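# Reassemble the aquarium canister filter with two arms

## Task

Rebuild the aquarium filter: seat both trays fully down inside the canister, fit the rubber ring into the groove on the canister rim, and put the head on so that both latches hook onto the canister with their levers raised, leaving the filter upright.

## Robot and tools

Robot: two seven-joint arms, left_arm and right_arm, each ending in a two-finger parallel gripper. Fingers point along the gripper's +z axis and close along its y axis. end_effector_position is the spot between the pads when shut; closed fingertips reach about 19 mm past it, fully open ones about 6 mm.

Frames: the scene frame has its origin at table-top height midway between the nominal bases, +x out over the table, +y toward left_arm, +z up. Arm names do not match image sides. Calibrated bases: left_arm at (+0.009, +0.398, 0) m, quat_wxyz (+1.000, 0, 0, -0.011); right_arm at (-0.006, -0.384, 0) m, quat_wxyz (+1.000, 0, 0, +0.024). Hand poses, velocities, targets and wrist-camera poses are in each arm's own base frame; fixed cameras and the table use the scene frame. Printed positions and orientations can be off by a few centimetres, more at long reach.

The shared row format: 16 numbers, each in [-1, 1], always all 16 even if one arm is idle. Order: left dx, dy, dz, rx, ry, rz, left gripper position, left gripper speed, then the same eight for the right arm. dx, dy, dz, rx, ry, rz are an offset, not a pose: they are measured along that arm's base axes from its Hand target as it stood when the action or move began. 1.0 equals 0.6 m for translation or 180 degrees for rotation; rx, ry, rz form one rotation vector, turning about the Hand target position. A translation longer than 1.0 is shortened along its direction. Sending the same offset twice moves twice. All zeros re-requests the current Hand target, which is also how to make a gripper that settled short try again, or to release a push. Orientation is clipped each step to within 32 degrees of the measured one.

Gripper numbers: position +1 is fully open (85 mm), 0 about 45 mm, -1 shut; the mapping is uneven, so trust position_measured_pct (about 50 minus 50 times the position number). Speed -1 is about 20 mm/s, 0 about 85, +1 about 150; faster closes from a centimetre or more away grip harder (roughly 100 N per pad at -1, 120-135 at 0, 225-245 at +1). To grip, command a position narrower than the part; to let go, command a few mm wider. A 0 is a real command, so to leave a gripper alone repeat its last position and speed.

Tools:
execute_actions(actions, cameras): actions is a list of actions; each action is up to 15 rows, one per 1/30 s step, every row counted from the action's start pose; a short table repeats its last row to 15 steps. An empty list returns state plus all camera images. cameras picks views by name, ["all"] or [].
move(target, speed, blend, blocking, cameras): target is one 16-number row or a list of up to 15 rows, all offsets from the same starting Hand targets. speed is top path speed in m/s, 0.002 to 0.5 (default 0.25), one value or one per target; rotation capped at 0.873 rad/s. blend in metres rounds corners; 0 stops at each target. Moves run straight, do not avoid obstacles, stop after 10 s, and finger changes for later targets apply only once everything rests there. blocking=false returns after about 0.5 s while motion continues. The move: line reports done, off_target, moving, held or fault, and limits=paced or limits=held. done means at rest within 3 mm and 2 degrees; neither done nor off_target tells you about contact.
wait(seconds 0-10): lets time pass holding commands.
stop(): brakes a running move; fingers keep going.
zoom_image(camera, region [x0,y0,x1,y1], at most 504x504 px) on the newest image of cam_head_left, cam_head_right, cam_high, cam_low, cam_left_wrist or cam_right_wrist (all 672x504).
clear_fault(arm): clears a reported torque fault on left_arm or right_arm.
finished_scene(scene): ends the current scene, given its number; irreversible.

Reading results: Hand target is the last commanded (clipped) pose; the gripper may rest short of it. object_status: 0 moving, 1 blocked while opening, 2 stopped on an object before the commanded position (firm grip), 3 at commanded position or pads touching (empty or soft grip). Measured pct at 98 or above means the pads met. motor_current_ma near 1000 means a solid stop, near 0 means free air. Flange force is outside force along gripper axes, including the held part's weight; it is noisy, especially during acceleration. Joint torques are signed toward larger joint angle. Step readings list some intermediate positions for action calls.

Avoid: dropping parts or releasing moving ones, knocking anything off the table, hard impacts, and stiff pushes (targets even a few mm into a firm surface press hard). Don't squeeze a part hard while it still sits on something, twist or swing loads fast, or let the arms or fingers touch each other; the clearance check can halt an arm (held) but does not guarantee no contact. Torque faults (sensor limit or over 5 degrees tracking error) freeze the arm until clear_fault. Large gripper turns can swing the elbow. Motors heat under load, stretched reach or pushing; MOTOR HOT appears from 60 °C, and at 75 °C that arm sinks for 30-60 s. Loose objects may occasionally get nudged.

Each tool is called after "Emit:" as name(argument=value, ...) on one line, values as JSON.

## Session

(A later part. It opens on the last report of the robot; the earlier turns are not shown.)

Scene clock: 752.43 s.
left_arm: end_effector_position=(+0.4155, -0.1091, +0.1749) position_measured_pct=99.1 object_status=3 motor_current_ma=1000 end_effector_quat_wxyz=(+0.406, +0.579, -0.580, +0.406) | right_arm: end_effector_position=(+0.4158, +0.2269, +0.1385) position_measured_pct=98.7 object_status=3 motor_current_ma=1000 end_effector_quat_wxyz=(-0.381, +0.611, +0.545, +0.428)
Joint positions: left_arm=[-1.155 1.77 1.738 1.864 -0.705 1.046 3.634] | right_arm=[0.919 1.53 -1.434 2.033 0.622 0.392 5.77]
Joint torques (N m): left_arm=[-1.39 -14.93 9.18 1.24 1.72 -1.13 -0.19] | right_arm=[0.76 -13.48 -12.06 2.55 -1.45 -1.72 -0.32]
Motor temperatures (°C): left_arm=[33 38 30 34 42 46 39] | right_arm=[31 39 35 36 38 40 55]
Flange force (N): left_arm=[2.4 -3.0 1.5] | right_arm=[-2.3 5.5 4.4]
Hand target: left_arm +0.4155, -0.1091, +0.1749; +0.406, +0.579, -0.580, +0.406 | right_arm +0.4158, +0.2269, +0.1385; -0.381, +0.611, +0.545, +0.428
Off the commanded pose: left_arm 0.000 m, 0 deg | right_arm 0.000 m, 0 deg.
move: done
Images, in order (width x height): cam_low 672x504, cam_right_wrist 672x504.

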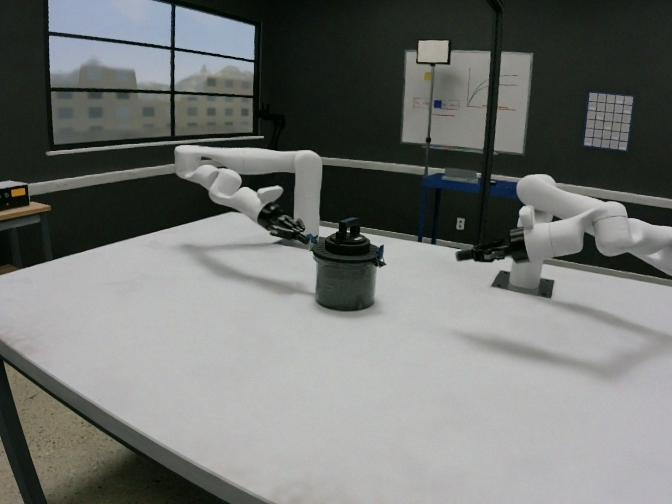

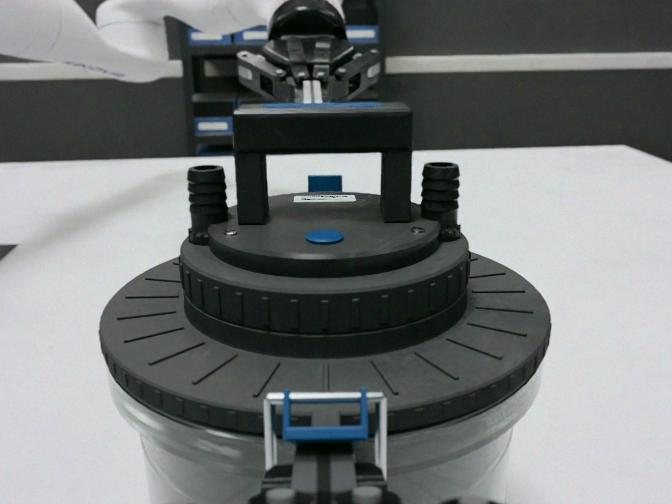

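Emit:
move(target=[[0,0,0,0,0,0,-1,1,0.0005,0.0045,0.0035,0,0,0,-1,1],[0,0,0,0,0,0,-1,1,0.0011,0.0094,0.006,0,0,0,-1,1],[0,0,0,0,0,0,-1,1,0.0021,0.0189,0.0095,0,0,0,-1,1]], speed=0.02, blend=0.001, cameras=["cam_right_wrist","cam_low"])

Emit:
zoom_image(camera="cam_low", region=[280, 210, 380, 285])

Emit:
zoom_image(camera="cam_right_wrist", region=[240, 340, 404, 504])

Scene clock: 757.27 s.
left_arm: end_effector_position=(+0.4155, -0.1091, +0.1749) position_measured_pct=99.1 object_status=3 motor_current_ma=1000 end_effector_quat_wxyz=(+0.406, +0.579, -0.580, +0.406) | right_arm: end_effector_position=(+0.4170, +0.2383, +0.1442) position_measured_pct=98.7 object_status=3 motor_current_ma=1000 end_effector_quat_wxyz=(-0.382, +0.611, +0.545, +0.428)
Joint positions: left_arm=[-1.155 1.77 1.738 1.864 -0.705 1.046 3.634] | right_arm=[0.889 1.508 -1.433 2.037 0.62 0.361 5.748]
Joint torques (N m): left_arm=[-1.41 -14.94 9.15 1.14 1.71 -1.1 -0.19] | right_arm=[0.02 -13.4 -12.53 2.21 -1.36 -2.09 -0.32]
Motor temperatures (°C): left_arm=[33 38 30 34 42 46 39] | right_arm=[31 39 35 36 38 40 55]
Flange force (N): left_arm=[2.5 -2.7 1.7] | right_arm=[-3.0 4.8 2.5]
Hand target: left_arm +0.4155, -0.1091, +0.1749; +0.406, +0.579, -0.580, +0.406 | right_arm +0.4170, +0.2383, +0.1442; -0.382, +0.611, +0.545, +0.428
Off the commanded pose: left_arm 0.000 m, 0 deg | right_arm 0.000 m, 0 deg.
move: done
Images, in order (width x height): cam_low 672x504, cam_right_wrist 672x504.

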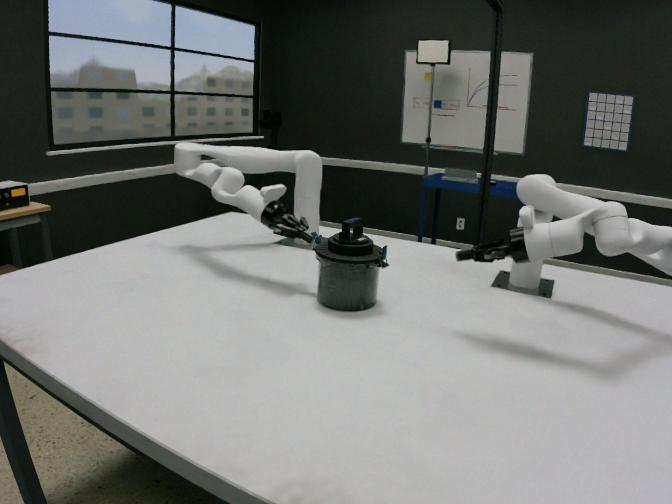

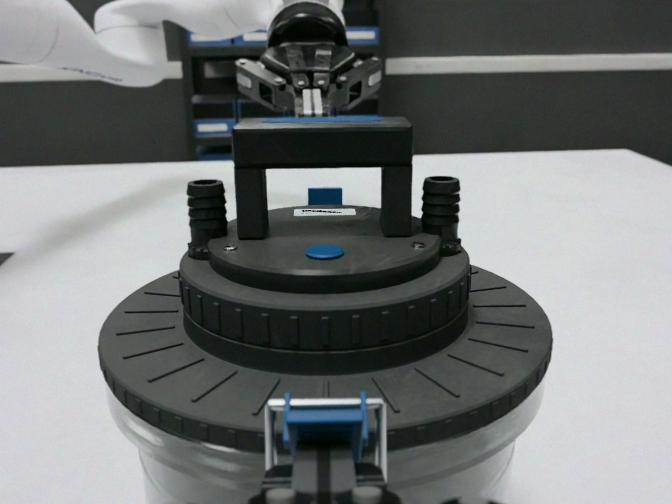

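Scaled by 5.040 from the camera's 672x504 image, which has a finer 960x720 frame.

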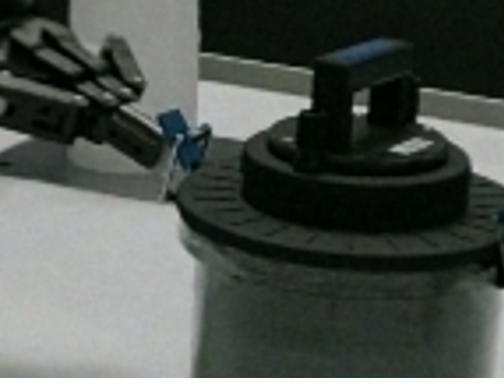

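Scaled by 3.073.

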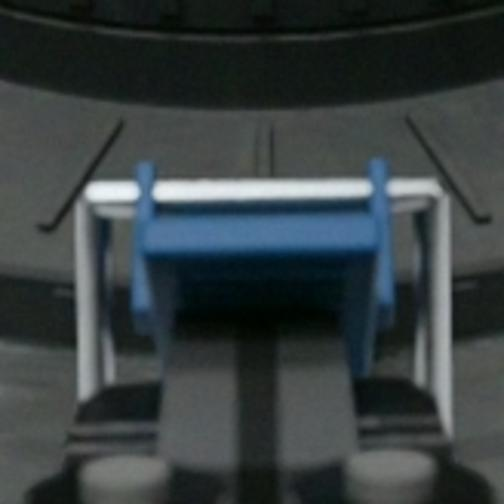

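Emit:
move(target=[[0.001,-0.2582,-0.05,0,0,0,-1,1,0,0,0,0,0,0,-1,1],[0.001,-0.2732,-0.05,0,0,0,-1,1,0,0,0,0,0,0,-1,1]], speed=[0.12,0.02], cameras=["cam_left_wrist","cam_low"])

Emit:
zoom_image(camera="cam_low", region=[340, 220, 440, 295])

Scene clock: 766.90 s.
left_arm: end_effector_position=(+0.4161, -0.2730, +0.1449) position_measured_pct=99.1 object_status=3 motor_current_ma=1000 end_effector_quat_wxyz=(+0.406, +0.579, -0.580, +0.406) | right_arm: end_effector_position=(+0.4170, +0.2383, +0.1442) position_measured_pct=98.7 object_status=3 motor_current_ma=1000 end_effector_quat_wxyz=(-0.382, +0.611, +0.545, +0.428)
Joint positions: left_arm=[-0.846 1.729 1.57 1.991 -0.933 0.591 3.866] | right_arm=[0.889 1.508 -1.433 2.037 0.62 0.361 5.748]
Joint torques (N m): left_arm=[-1.42 -14.24 9.77 1.63 0.76 -1.64 -0.16] | right_arm=[-0.02 -13.39 -12.5 2.22 -1.38 -2.09 -0.33]
Motor temperatures (°C): left_arm=[33 38 30 34 42 46 39] | right_arm=[31 39 35 36 38 40 55]
Flange force (N): left_arm=[2.5 -1.6 2.9] | right_arm=[-3.1 4.8 2.4]
Hand target: left_arm +0.4161, -0.2730, +0.1449; +0.406, +0.579, -0.580, +0.406 | right_arm +0.4170, +0.2383, +0.1442; -0.382, +0.611, +0.545, +0.428
Off the commanded pose: left_arm 0.000 m, 0 deg | right_arm 0.000 m, 0 deg.
move: done
Images, in order (width x height): cam_low 672x504, cam_left_wrist 672x504.

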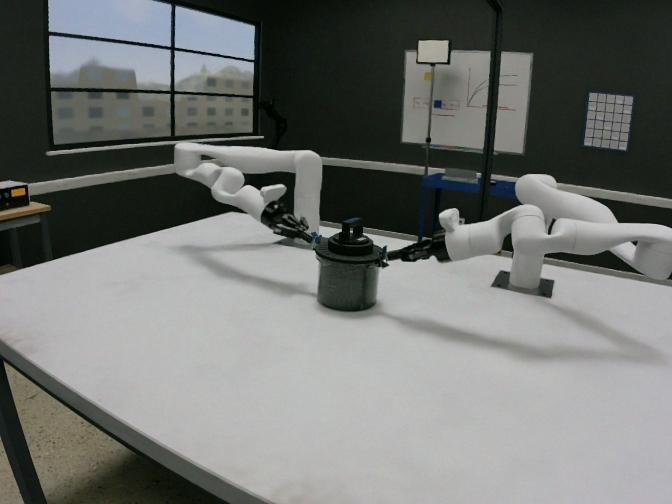

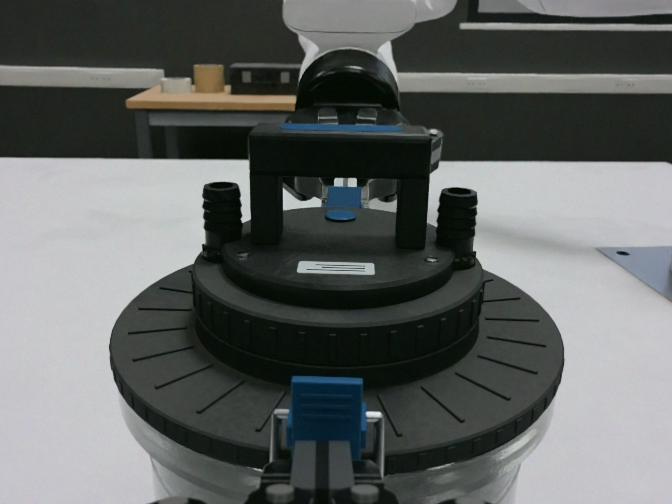

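Scaled by 5.040 from the camera's 672x504 image, which has a finer 960x720 frame.

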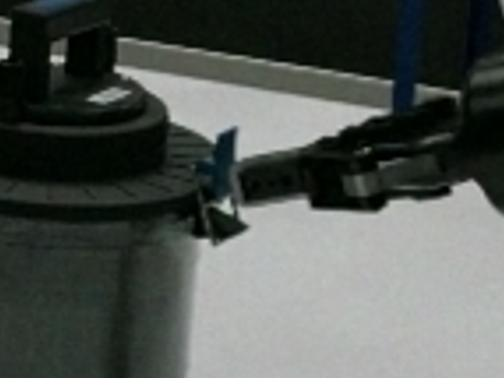

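Emit:
move(target=[0,-0.004,0,0,0,0,-1,1,0,0,0,0,0,0,-1,1], speed=0.01)

Emit:
move(target=[[0,0,0,0,0,0,-1,1,0.0005,0.0045,0.0033,0,0,0,-1,1],[0,0,0,0,0,0,-1,1,0.0011,0.0094,0.006,0,0,0,-1,1]], speed=0.015, blend=0.001, cameras=["cam_right_wrist","cam_low"])

Emit:
zoom_image(camera="cam_low", region=[290, 220, 390, 295])

Emit:
zoom_image(camera="cam_right_wrist", region=[240, 340, 404, 504])

Scene clock: 772.00 s.
left_arm: end_effector_position=(+0.4161, -0.2754, +0.1449) position_measured_pct=99.1 object_status=3 motor_current_ma=1000 end_effector_quat_wxyz=(+0.406, +0.579, -0.580, +0.406) | right_arm: end_effector_position=(+0.4170, +0.2383, +0.1442) position_measured_pct=98.7 object_status=3 motor_current_ma=1000 end_effector_quat_wxyz=(-0.382, +0.611, +0.545, +0.428)
Joint positions: left_arm=[-0.84 1.726 1.567 1.991 -0.936 0.584 3.87] | right_arm=[0.889 1.508 -1.433 2.037 0.62 0.361 5.748]
Joint torques (N m): left_arm=[-1.4 -14.19 9.78 1.65 0.8 -1.68 -0.15] | right_arm=[0.02 -13.41 -12.52 2.25 -1.37 -2.08 -0.31]
Motor temperatures (°C): left_arm=[33 38 30 34 42 46 39] | right_arm=[31 39 35 36 38 40 55]
Flange force (N): left_arm=[2.5 -1.6 2.9] | right_arm=[-3.1 4.9 2.5]
Hand target: left_arm +0.4161, -0.2754, +0.1449; +0.406, +0.579, -0.580, +0.406 | right_arm +0.4170, +0.2383, +0.1442; -0.382, +0.611, +0.545, +0.428
Off the commanded pose: left_arm 0.000 m, 0 deg | right_arm 0.000 m, 0 deg.
move: done

Scene clock: 772.70 s.
left_arm: end_effector_position=(+0.4162, -0.2753, +0.1449) position_measured_pct=99.1 object_status=3 motor_current_ma=1000 end_effector_quat_wxyz=(+0.406, +0.579, -0.579, +0.406) | right_arm: end_effector_position=(+0.4178, +0.2439, +0.1479) position_measured_pct=98.7 object_status=3 motor_current_ma=1000 end_effector_quat_wxyz=(-0.381, +0.611, +0.545, +0.428)
Joint positions: left_arm=[-0.84 1.726 1.567 1.991 -0.936 0.584 3.87] | right_arm=[0.874 1.496 -1.433 2.038 0.617 0.346 5.737]
Joint torques (N m): left_arm=[8.51 -11.75 9.9 4.62 1.62 -3.03 -0.1] | right_arm=[-10.17 -10.97 -14.25 4.74 -1.83 -2.89 -0.27]
Motor temperatures (°C): left_arm=[33 38 30 34 42 46 39] | right_arm=[31 39 35 36 38 40 55]
Flange force (N): left_arm=[-4.7 -1.0 -19.8] | right_arm=[-9.2 5.1 -22.8]
Hand target: left_arm +0.4161, -0.2754, +0.1449; +0.406, +0.579, -0.580, +0.406 | right_arm +0.4177, +0.2439, +0.1479; -0.382, +0.611, +0.545, +0.428
Off the commanded pose: left_arm 0.000 m, 0 deg | right_arm 0.000 m, 0 deg.
move: done
Images, in order (width x height): cam_low 672x504, cam_right_wrist 672x504.

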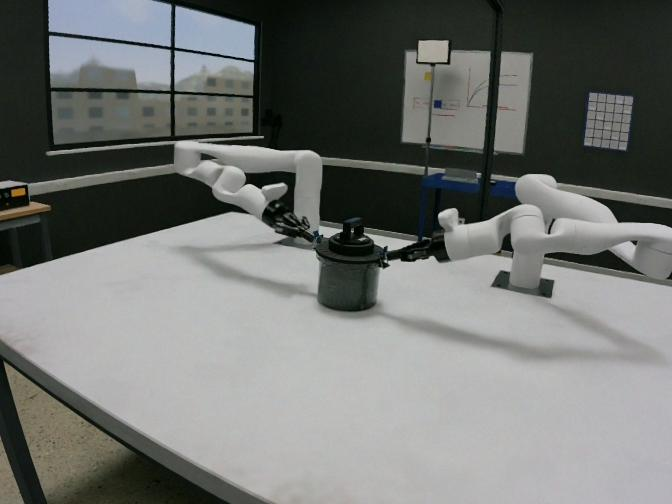

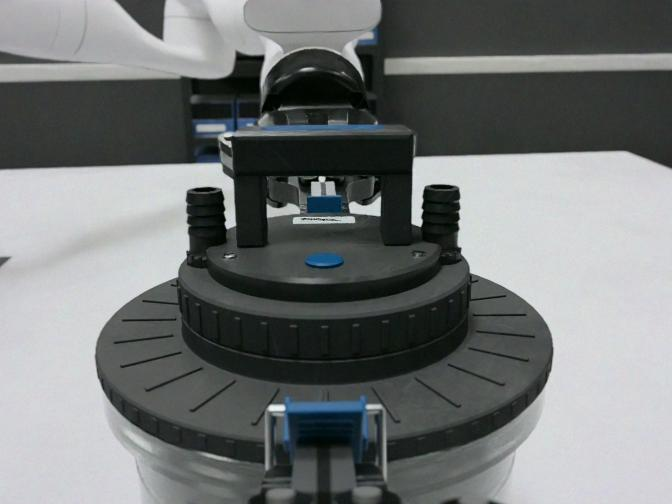

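Scaled by 5.040 from the camera's 672x504 image, which has a finer 960x720 frame.

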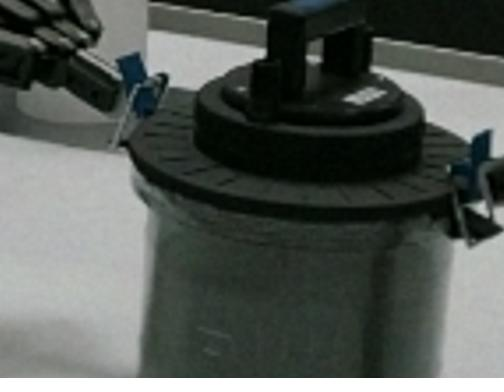

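Scaled by 3.073.

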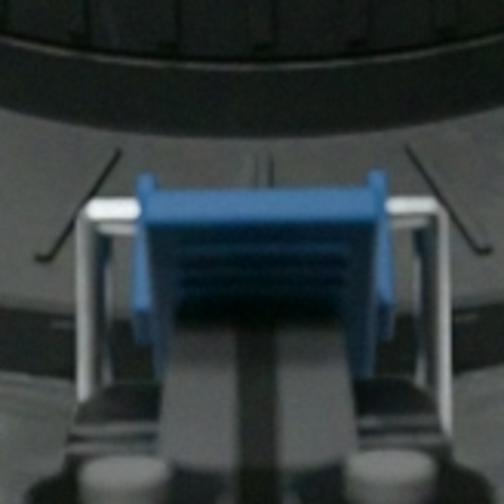

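Emit:
move(target=[[0,0,0,0,0,0,-1,1,0.0005,0.0045,0.0022,0,0,0,-1,1]], speed=0.01, cameras=["cam_right_wrist","cam_low"])

Emit:
zoom_image(camera="cam_low", region=[290, 220, 390, 295])

Emit:
zoom_image(camera="cam_right_wrist", region=[240, 340, 404, 504])

Scene clock: 776.37 s.
left_arm: end_effector_position=(+0.4161, -0.2754, +0.1449) position_measured_pct=99.1 object_status=3 motor_current_ma=1000 end_effector_quat_wxyz=(+0.406, +0.579, -0.580, +0.406) | right_arm: end_effector_position=(+0.4180, +0.2466, +0.1492) position_measured_pct=98.7 object_status=3 motor_current_ma=1000 end_effector_quat_wxyz=(-0.382, +0.611, +0.545, +0.428)
Joint positions: left_arm=[-0.84 1.726 1.567 1.991 -0.936 0.584 3.87] | right_arm=[0.866 1.491 -1.432 2.038 0.617 0.339 5.731]
Joint torques (N m): left_arm=[13.08 -10.55 8.98 6.01 1.75 -3.29 -0.16] | right_arm=[-14.55 -9.79 -15.05 5.6 -2.01 -3.44 -0.31]
Motor temperatures (°C): left_arm=[33 38 30 34 42 46 39] | right_arm=[31 39 35 36 38 40 55]
Flange force (N): left_arm=[-6.2 -1.3 -31.0] | right_arm=[-11.6 5.2 -34.3]
Hand target: left_arm +0.4161, -0.2754, +0.1449; +0.406, +0.579, -0.580, +0.406 | right_arm +0.4180, +0.2466, +0.1492; -0.382, +0.611, +0.545, +0.428
Off the commanded pose: left_arm 0.000 m, 0 deg | right_arm 0.000 m, 0 deg.
move: done
Images, in order (width x height): cam_low 672x504, cam_right_wrist 672x504.

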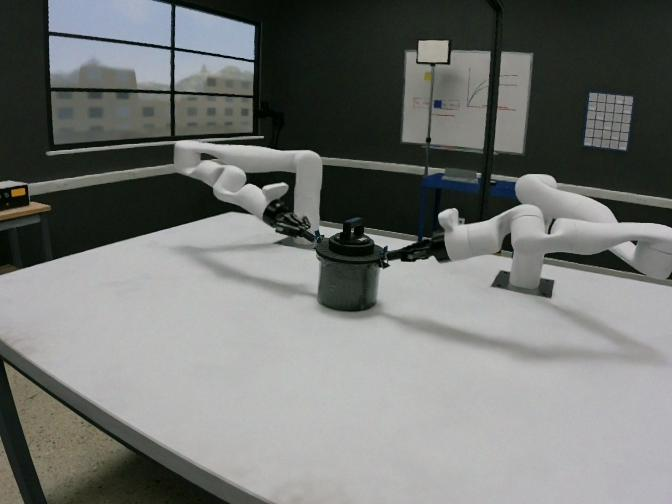

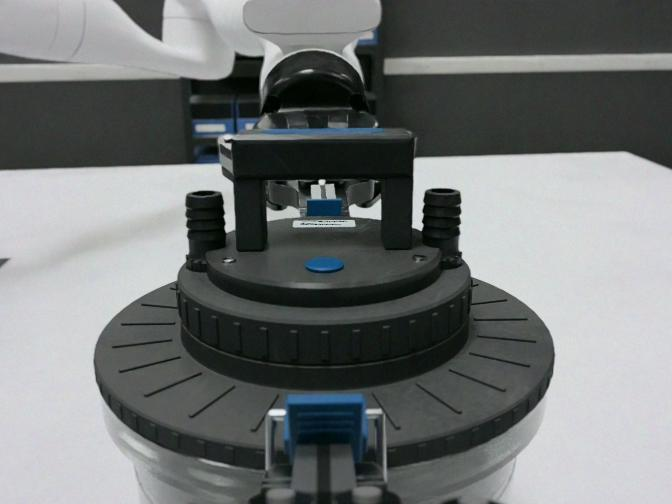

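Scaled by 5.040 from the camera's 672x504 image, which has a finer 960x720 frame.

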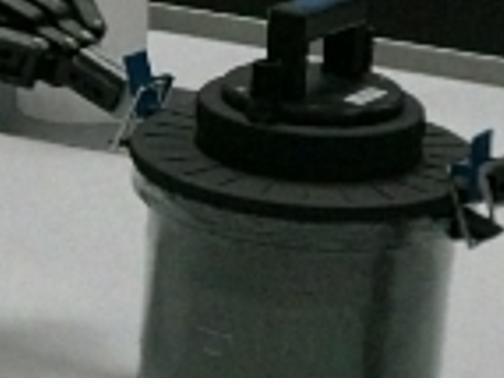

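Scaled by 3.073.

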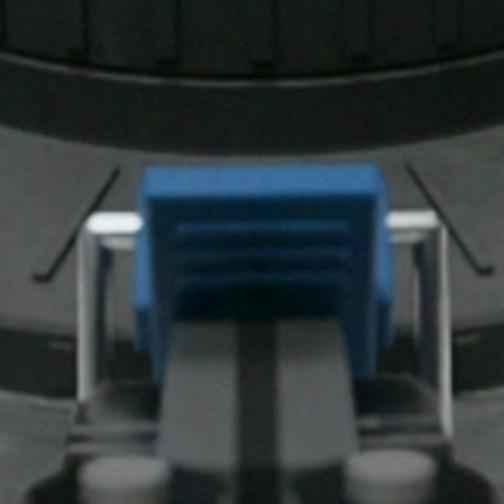

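Emit:
move(target=[[0,0,0,0,0,0,-1,1,0.0004,0.0038,0.0008,0,0,0,-1,1]], speed=0.01, cameras=["cam_right_wrist","cam_low"])

Emit:
zoom_image(camera="cam_low", region=[290, 220, 390, 295])

Scene clock: 779.73 s.
left_arm: end_effector_position=(+0.4161, -0.2755, +0.1449) position_measured_pct=99.1 object_status=3 motor_current_ma=1000 end_effector_quat_wxyz=(+0.406, +0.579, -0.580, +0.406) | right_arm: end_effector_position=(+0.4181, +0.2490, +0.1497) position_measured_pct=98.7 object_status=3 motor_current_ma=1000 end_effector_quat_wxyz=(-0.382, +0.611, +0.545, +0.428)
Joint positions: left_arm=[-0.84 1.726 1.567 1.991 -0.936 0.584 3.87] | right_arm=[0.86 1.487 -1.431 2.038 0.617 0.332 5.728]
Joint torques (N m): left_arm=[3.13 -12.98 8.91 2.85 0.91 -1.87 -0.15] | right_arm=[-4.17 -12.49 -13.62 3 -1.52 -2.62 -0.3]
Motor temperatures (°C): left_arm=[33 38 30 34 42 46 39] | right_arm=[31 39 35 36 38 40 55]
Flange force (N): left_arm=[1.1 -1.2 -8.1] | right_arm=[-6.0 4.9 -7.6]
Hand target: left_arm +0.4161, -0.2754, +0.1449; +0.406, +0.579, -0.580, +0.406 | right_arm +0.4182, +0.2489, +0.1496; -0.382, +0.611, +0.545, +0.428
Off the commanded pose: left_arm 0.000 m, 0 deg | right_arm 0.000 m, 0 deg.
move: done
Images, in order (width x height): cam_low 672x504, cam_right_wrist 672x504.

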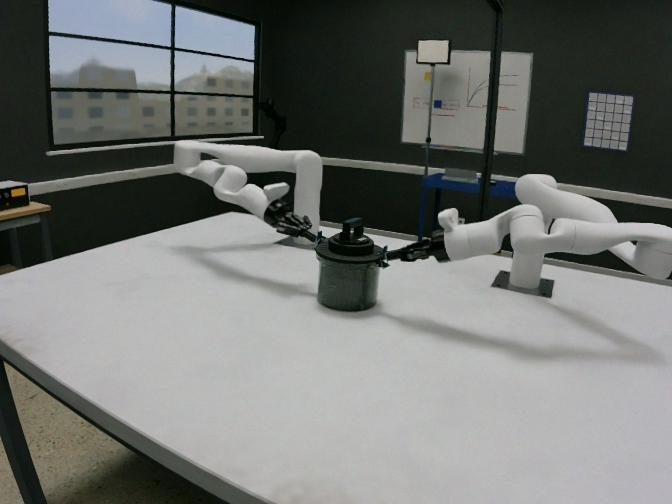

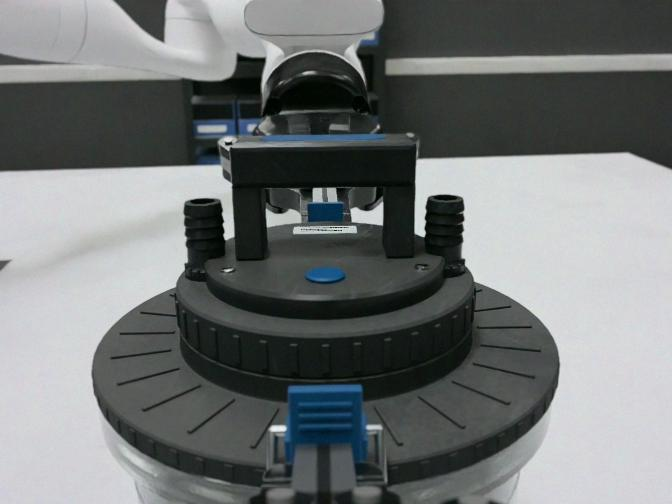

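Scaled by 5.040 from the camera's 672x504 image, which has a finer 960x720 frame.

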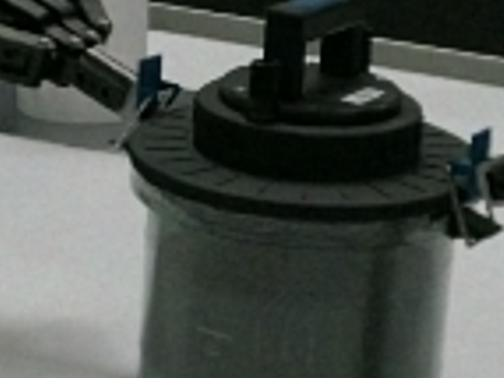

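Emit:
move(target=[[0,0,0,0,0,0,-1,1,0.0003,0.0030,0.0003,0,0,0,-1,1]], speed=0.01)

Emit:
move(target=[[0,0.15,0,0,0,0,-1,1,-0.0136,-0.12,0,0,0,0,-1,1]], speed=0.06, cameras=["cam_right_wrist","cam_low","cam_left_wrist"])

Emit:
zoom_image(camera="cam_right_wrist", region=[220, 270, 420, 470])

Emit:
zoom_image(camera="cam_left_wrist", region=[220, 270, 420, 470])

Emit:
zoom_image(camera="cam_low", region=[290, 215, 410, 315])

Scene clock: 783.83 s.
left_arm: end_effector_position=(+0.4161, -0.2753, +0.1449) position_measured_pct=99.1 object_status=3 motor_current_ma=1000 end_effector_quat_wxyz=(+0.406, +0.579, -0.580, +0.406) | right_arm: end_effector_position=(+0.4185, +0.2507, +0.1498) position_measured_pct=98.7 object_status=3 motor_current_ma=1000 end_effector_quat_wxyz=(-0.381, +0.611, +0.545, +0.428)
Joint positions: left_arm=[-0.84 1.726 1.567 1.991 -0.936 0.584 3.87] | right_arm=[0.855 1.485 -1.429 2.038 0.617 0.327 5.725]
Joint torques (N m): left_arm=[9.34 -11.3 7.78 4.64 1.16 -2.34 -0.16] | right_arm=[-11.07 -10.73 -14.24 4.51 -1.7 -3.09 -0.3]
Motor temperatures (°C): left_arm=[33 38 30 34 42 46 39] | right_arm=[31 39 35 36 38 40 55]
Flange force (N): left_arm=[-1.2 -1.4 -23.4] | right_arm=[-8.9 4.9 -25.7]
Hand target: left_arm +0.4161, -0.2754, +0.1449; +0.406, +0.579, -0.580, +0.406 | right_arm +0.4184, +0.2507, +0.1498; -0.382, +0.611, +0.545, +0.428
Off the commanded pose: left_arm 0.000 m, 0 deg | right_arm 0.000 m, 0 deg.
move: done

Scene clock: 785.60 s.
left_arm: end_effector_position=(+0.4161, -0.1854, +0.1449) position_measured_pct=99.1 object_status=3 motor_current_ma=1000 end_effector_quat_wxyz=(+0.406, +0.579, -0.580, +0.406) | right_arm: end_effector_position=(+0.4102, +0.1787, +0.1498) position_measured_pct=98.7 object_status=3 motor_current_ma=1000 end_effector_quat_wxyz=(-0.382, +0.611, +0.545, +0.428)
Joint positions: left_arm=[-1.032 1.791 1.643 1.946 -0.826 0.832 3.713] | right_arm=[1.046 1.552 -1.497 2.018 0.582 0.546 5.821]
Joint torques (N m): left_arm=[-1.45 -14.23 9.33 1.8 1.32 -1.32 -0.18] | right_arm=[1.29 -13.29 -10.06 1.84 -1.36 -1.13 -0.32]
Motor temperatures (°C): left_arm=[33 38 30 34 42 46 39] | right_arm=[31 39 35 36 38 40 55]
Flange force (N): left_arm=[2.6 -2.5 2.3] | right_arm=[1.2 5.9 2.9]
Hand target: left_arm +0.4161, -0.1854, +0.1449; +0.406, +0.579, -0.580, +0.406 | right_arm +0.4103, +0.1787, +0.1498; -0.382, +0.611, +0.545, +0.428
Off the commanded pose: left_arm 0.000 m, 0 deg | right_arm 0.000 m, 0 deg.
move: done
Images, in order (width x height): cam_low 672x504, cam_left_wrist 672x504, cam_right_wrist 672x504.

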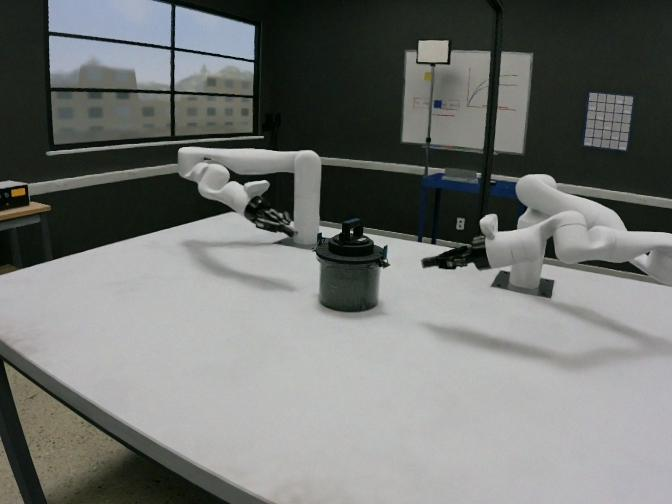

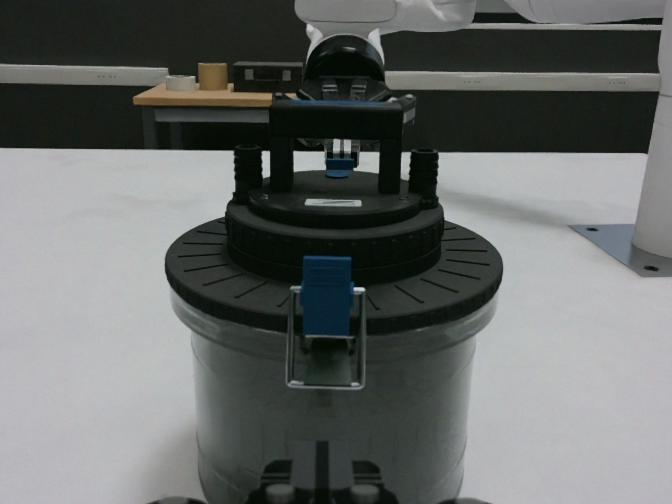

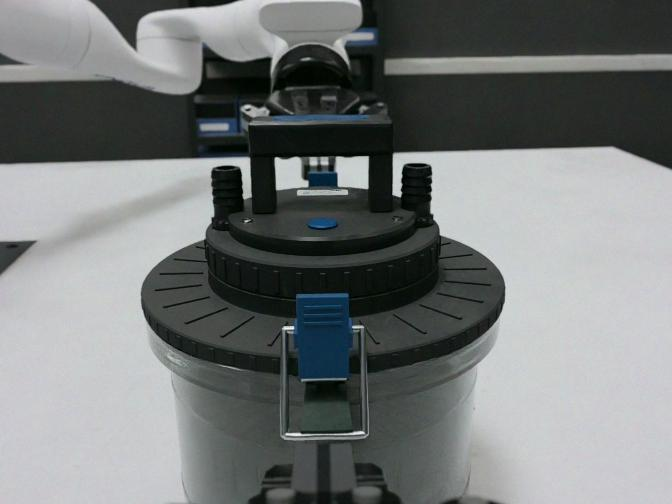

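Scaled by 2.520.

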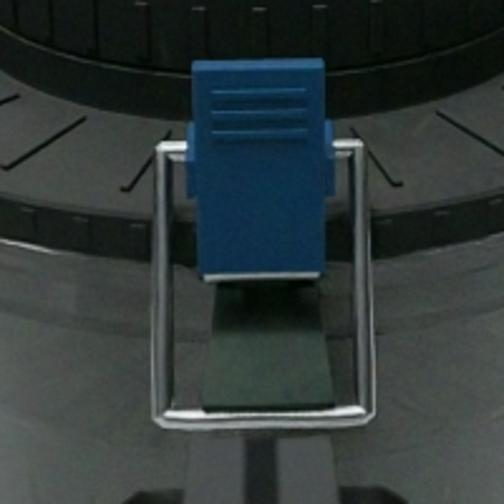

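Scaled by 2.520.

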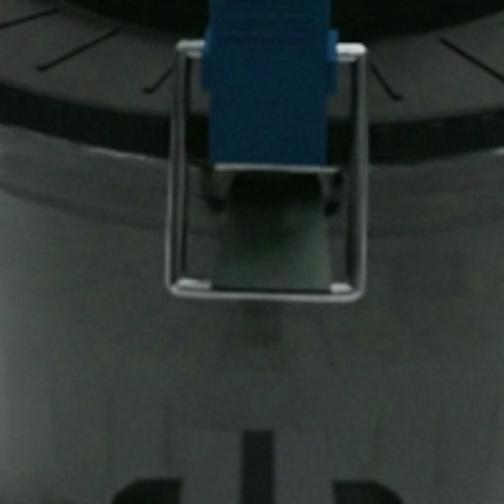

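Scaled by 4.200 from the camera's 672x504 image, which has a finer 960x720 frame.

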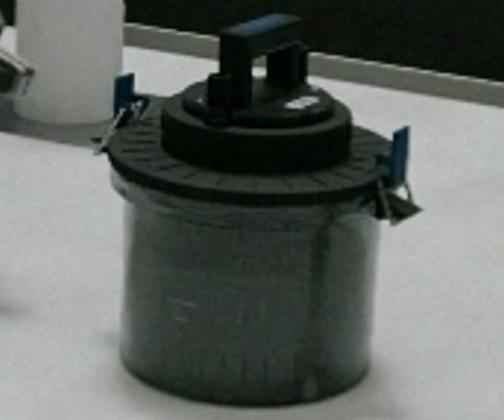

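Emit:
zoom_image(camera="cam_right_wrist", region=[270, 380, 380, 450])

Emit:
zoom_image(camera="cam_left_wrist", region=[270, 330, 380, 400])

Scaled by 4.582.

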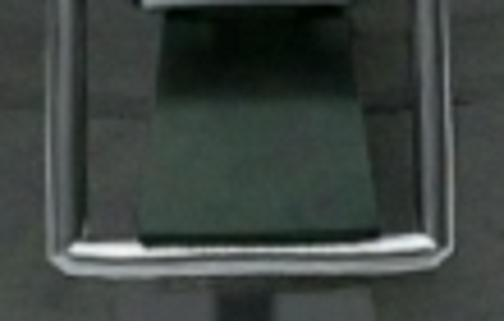

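Scaled by 4.582.

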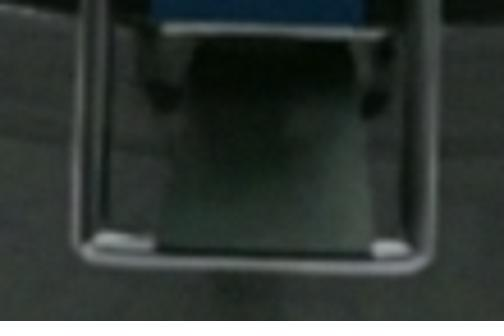

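Emit:
zoom_image(camera="cam_low", region=[305, 225, 345, 255])

Emit:
zoom_image(camera="cam_low", region=[370, 240, 400, 270])

Scaled by 12.600 from the camera's 672x504 image, which has a finer 960x720 frame.

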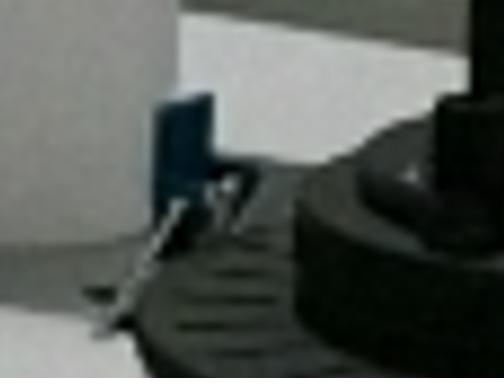

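Scaled by 16.800 from the camera's 672x504 image, which has a finer 960x720 frame.

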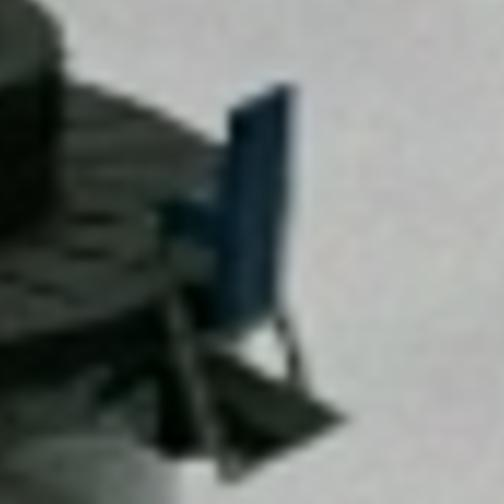

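Emit:
finished_scene(scene=1)

The scene is finished: the task was done.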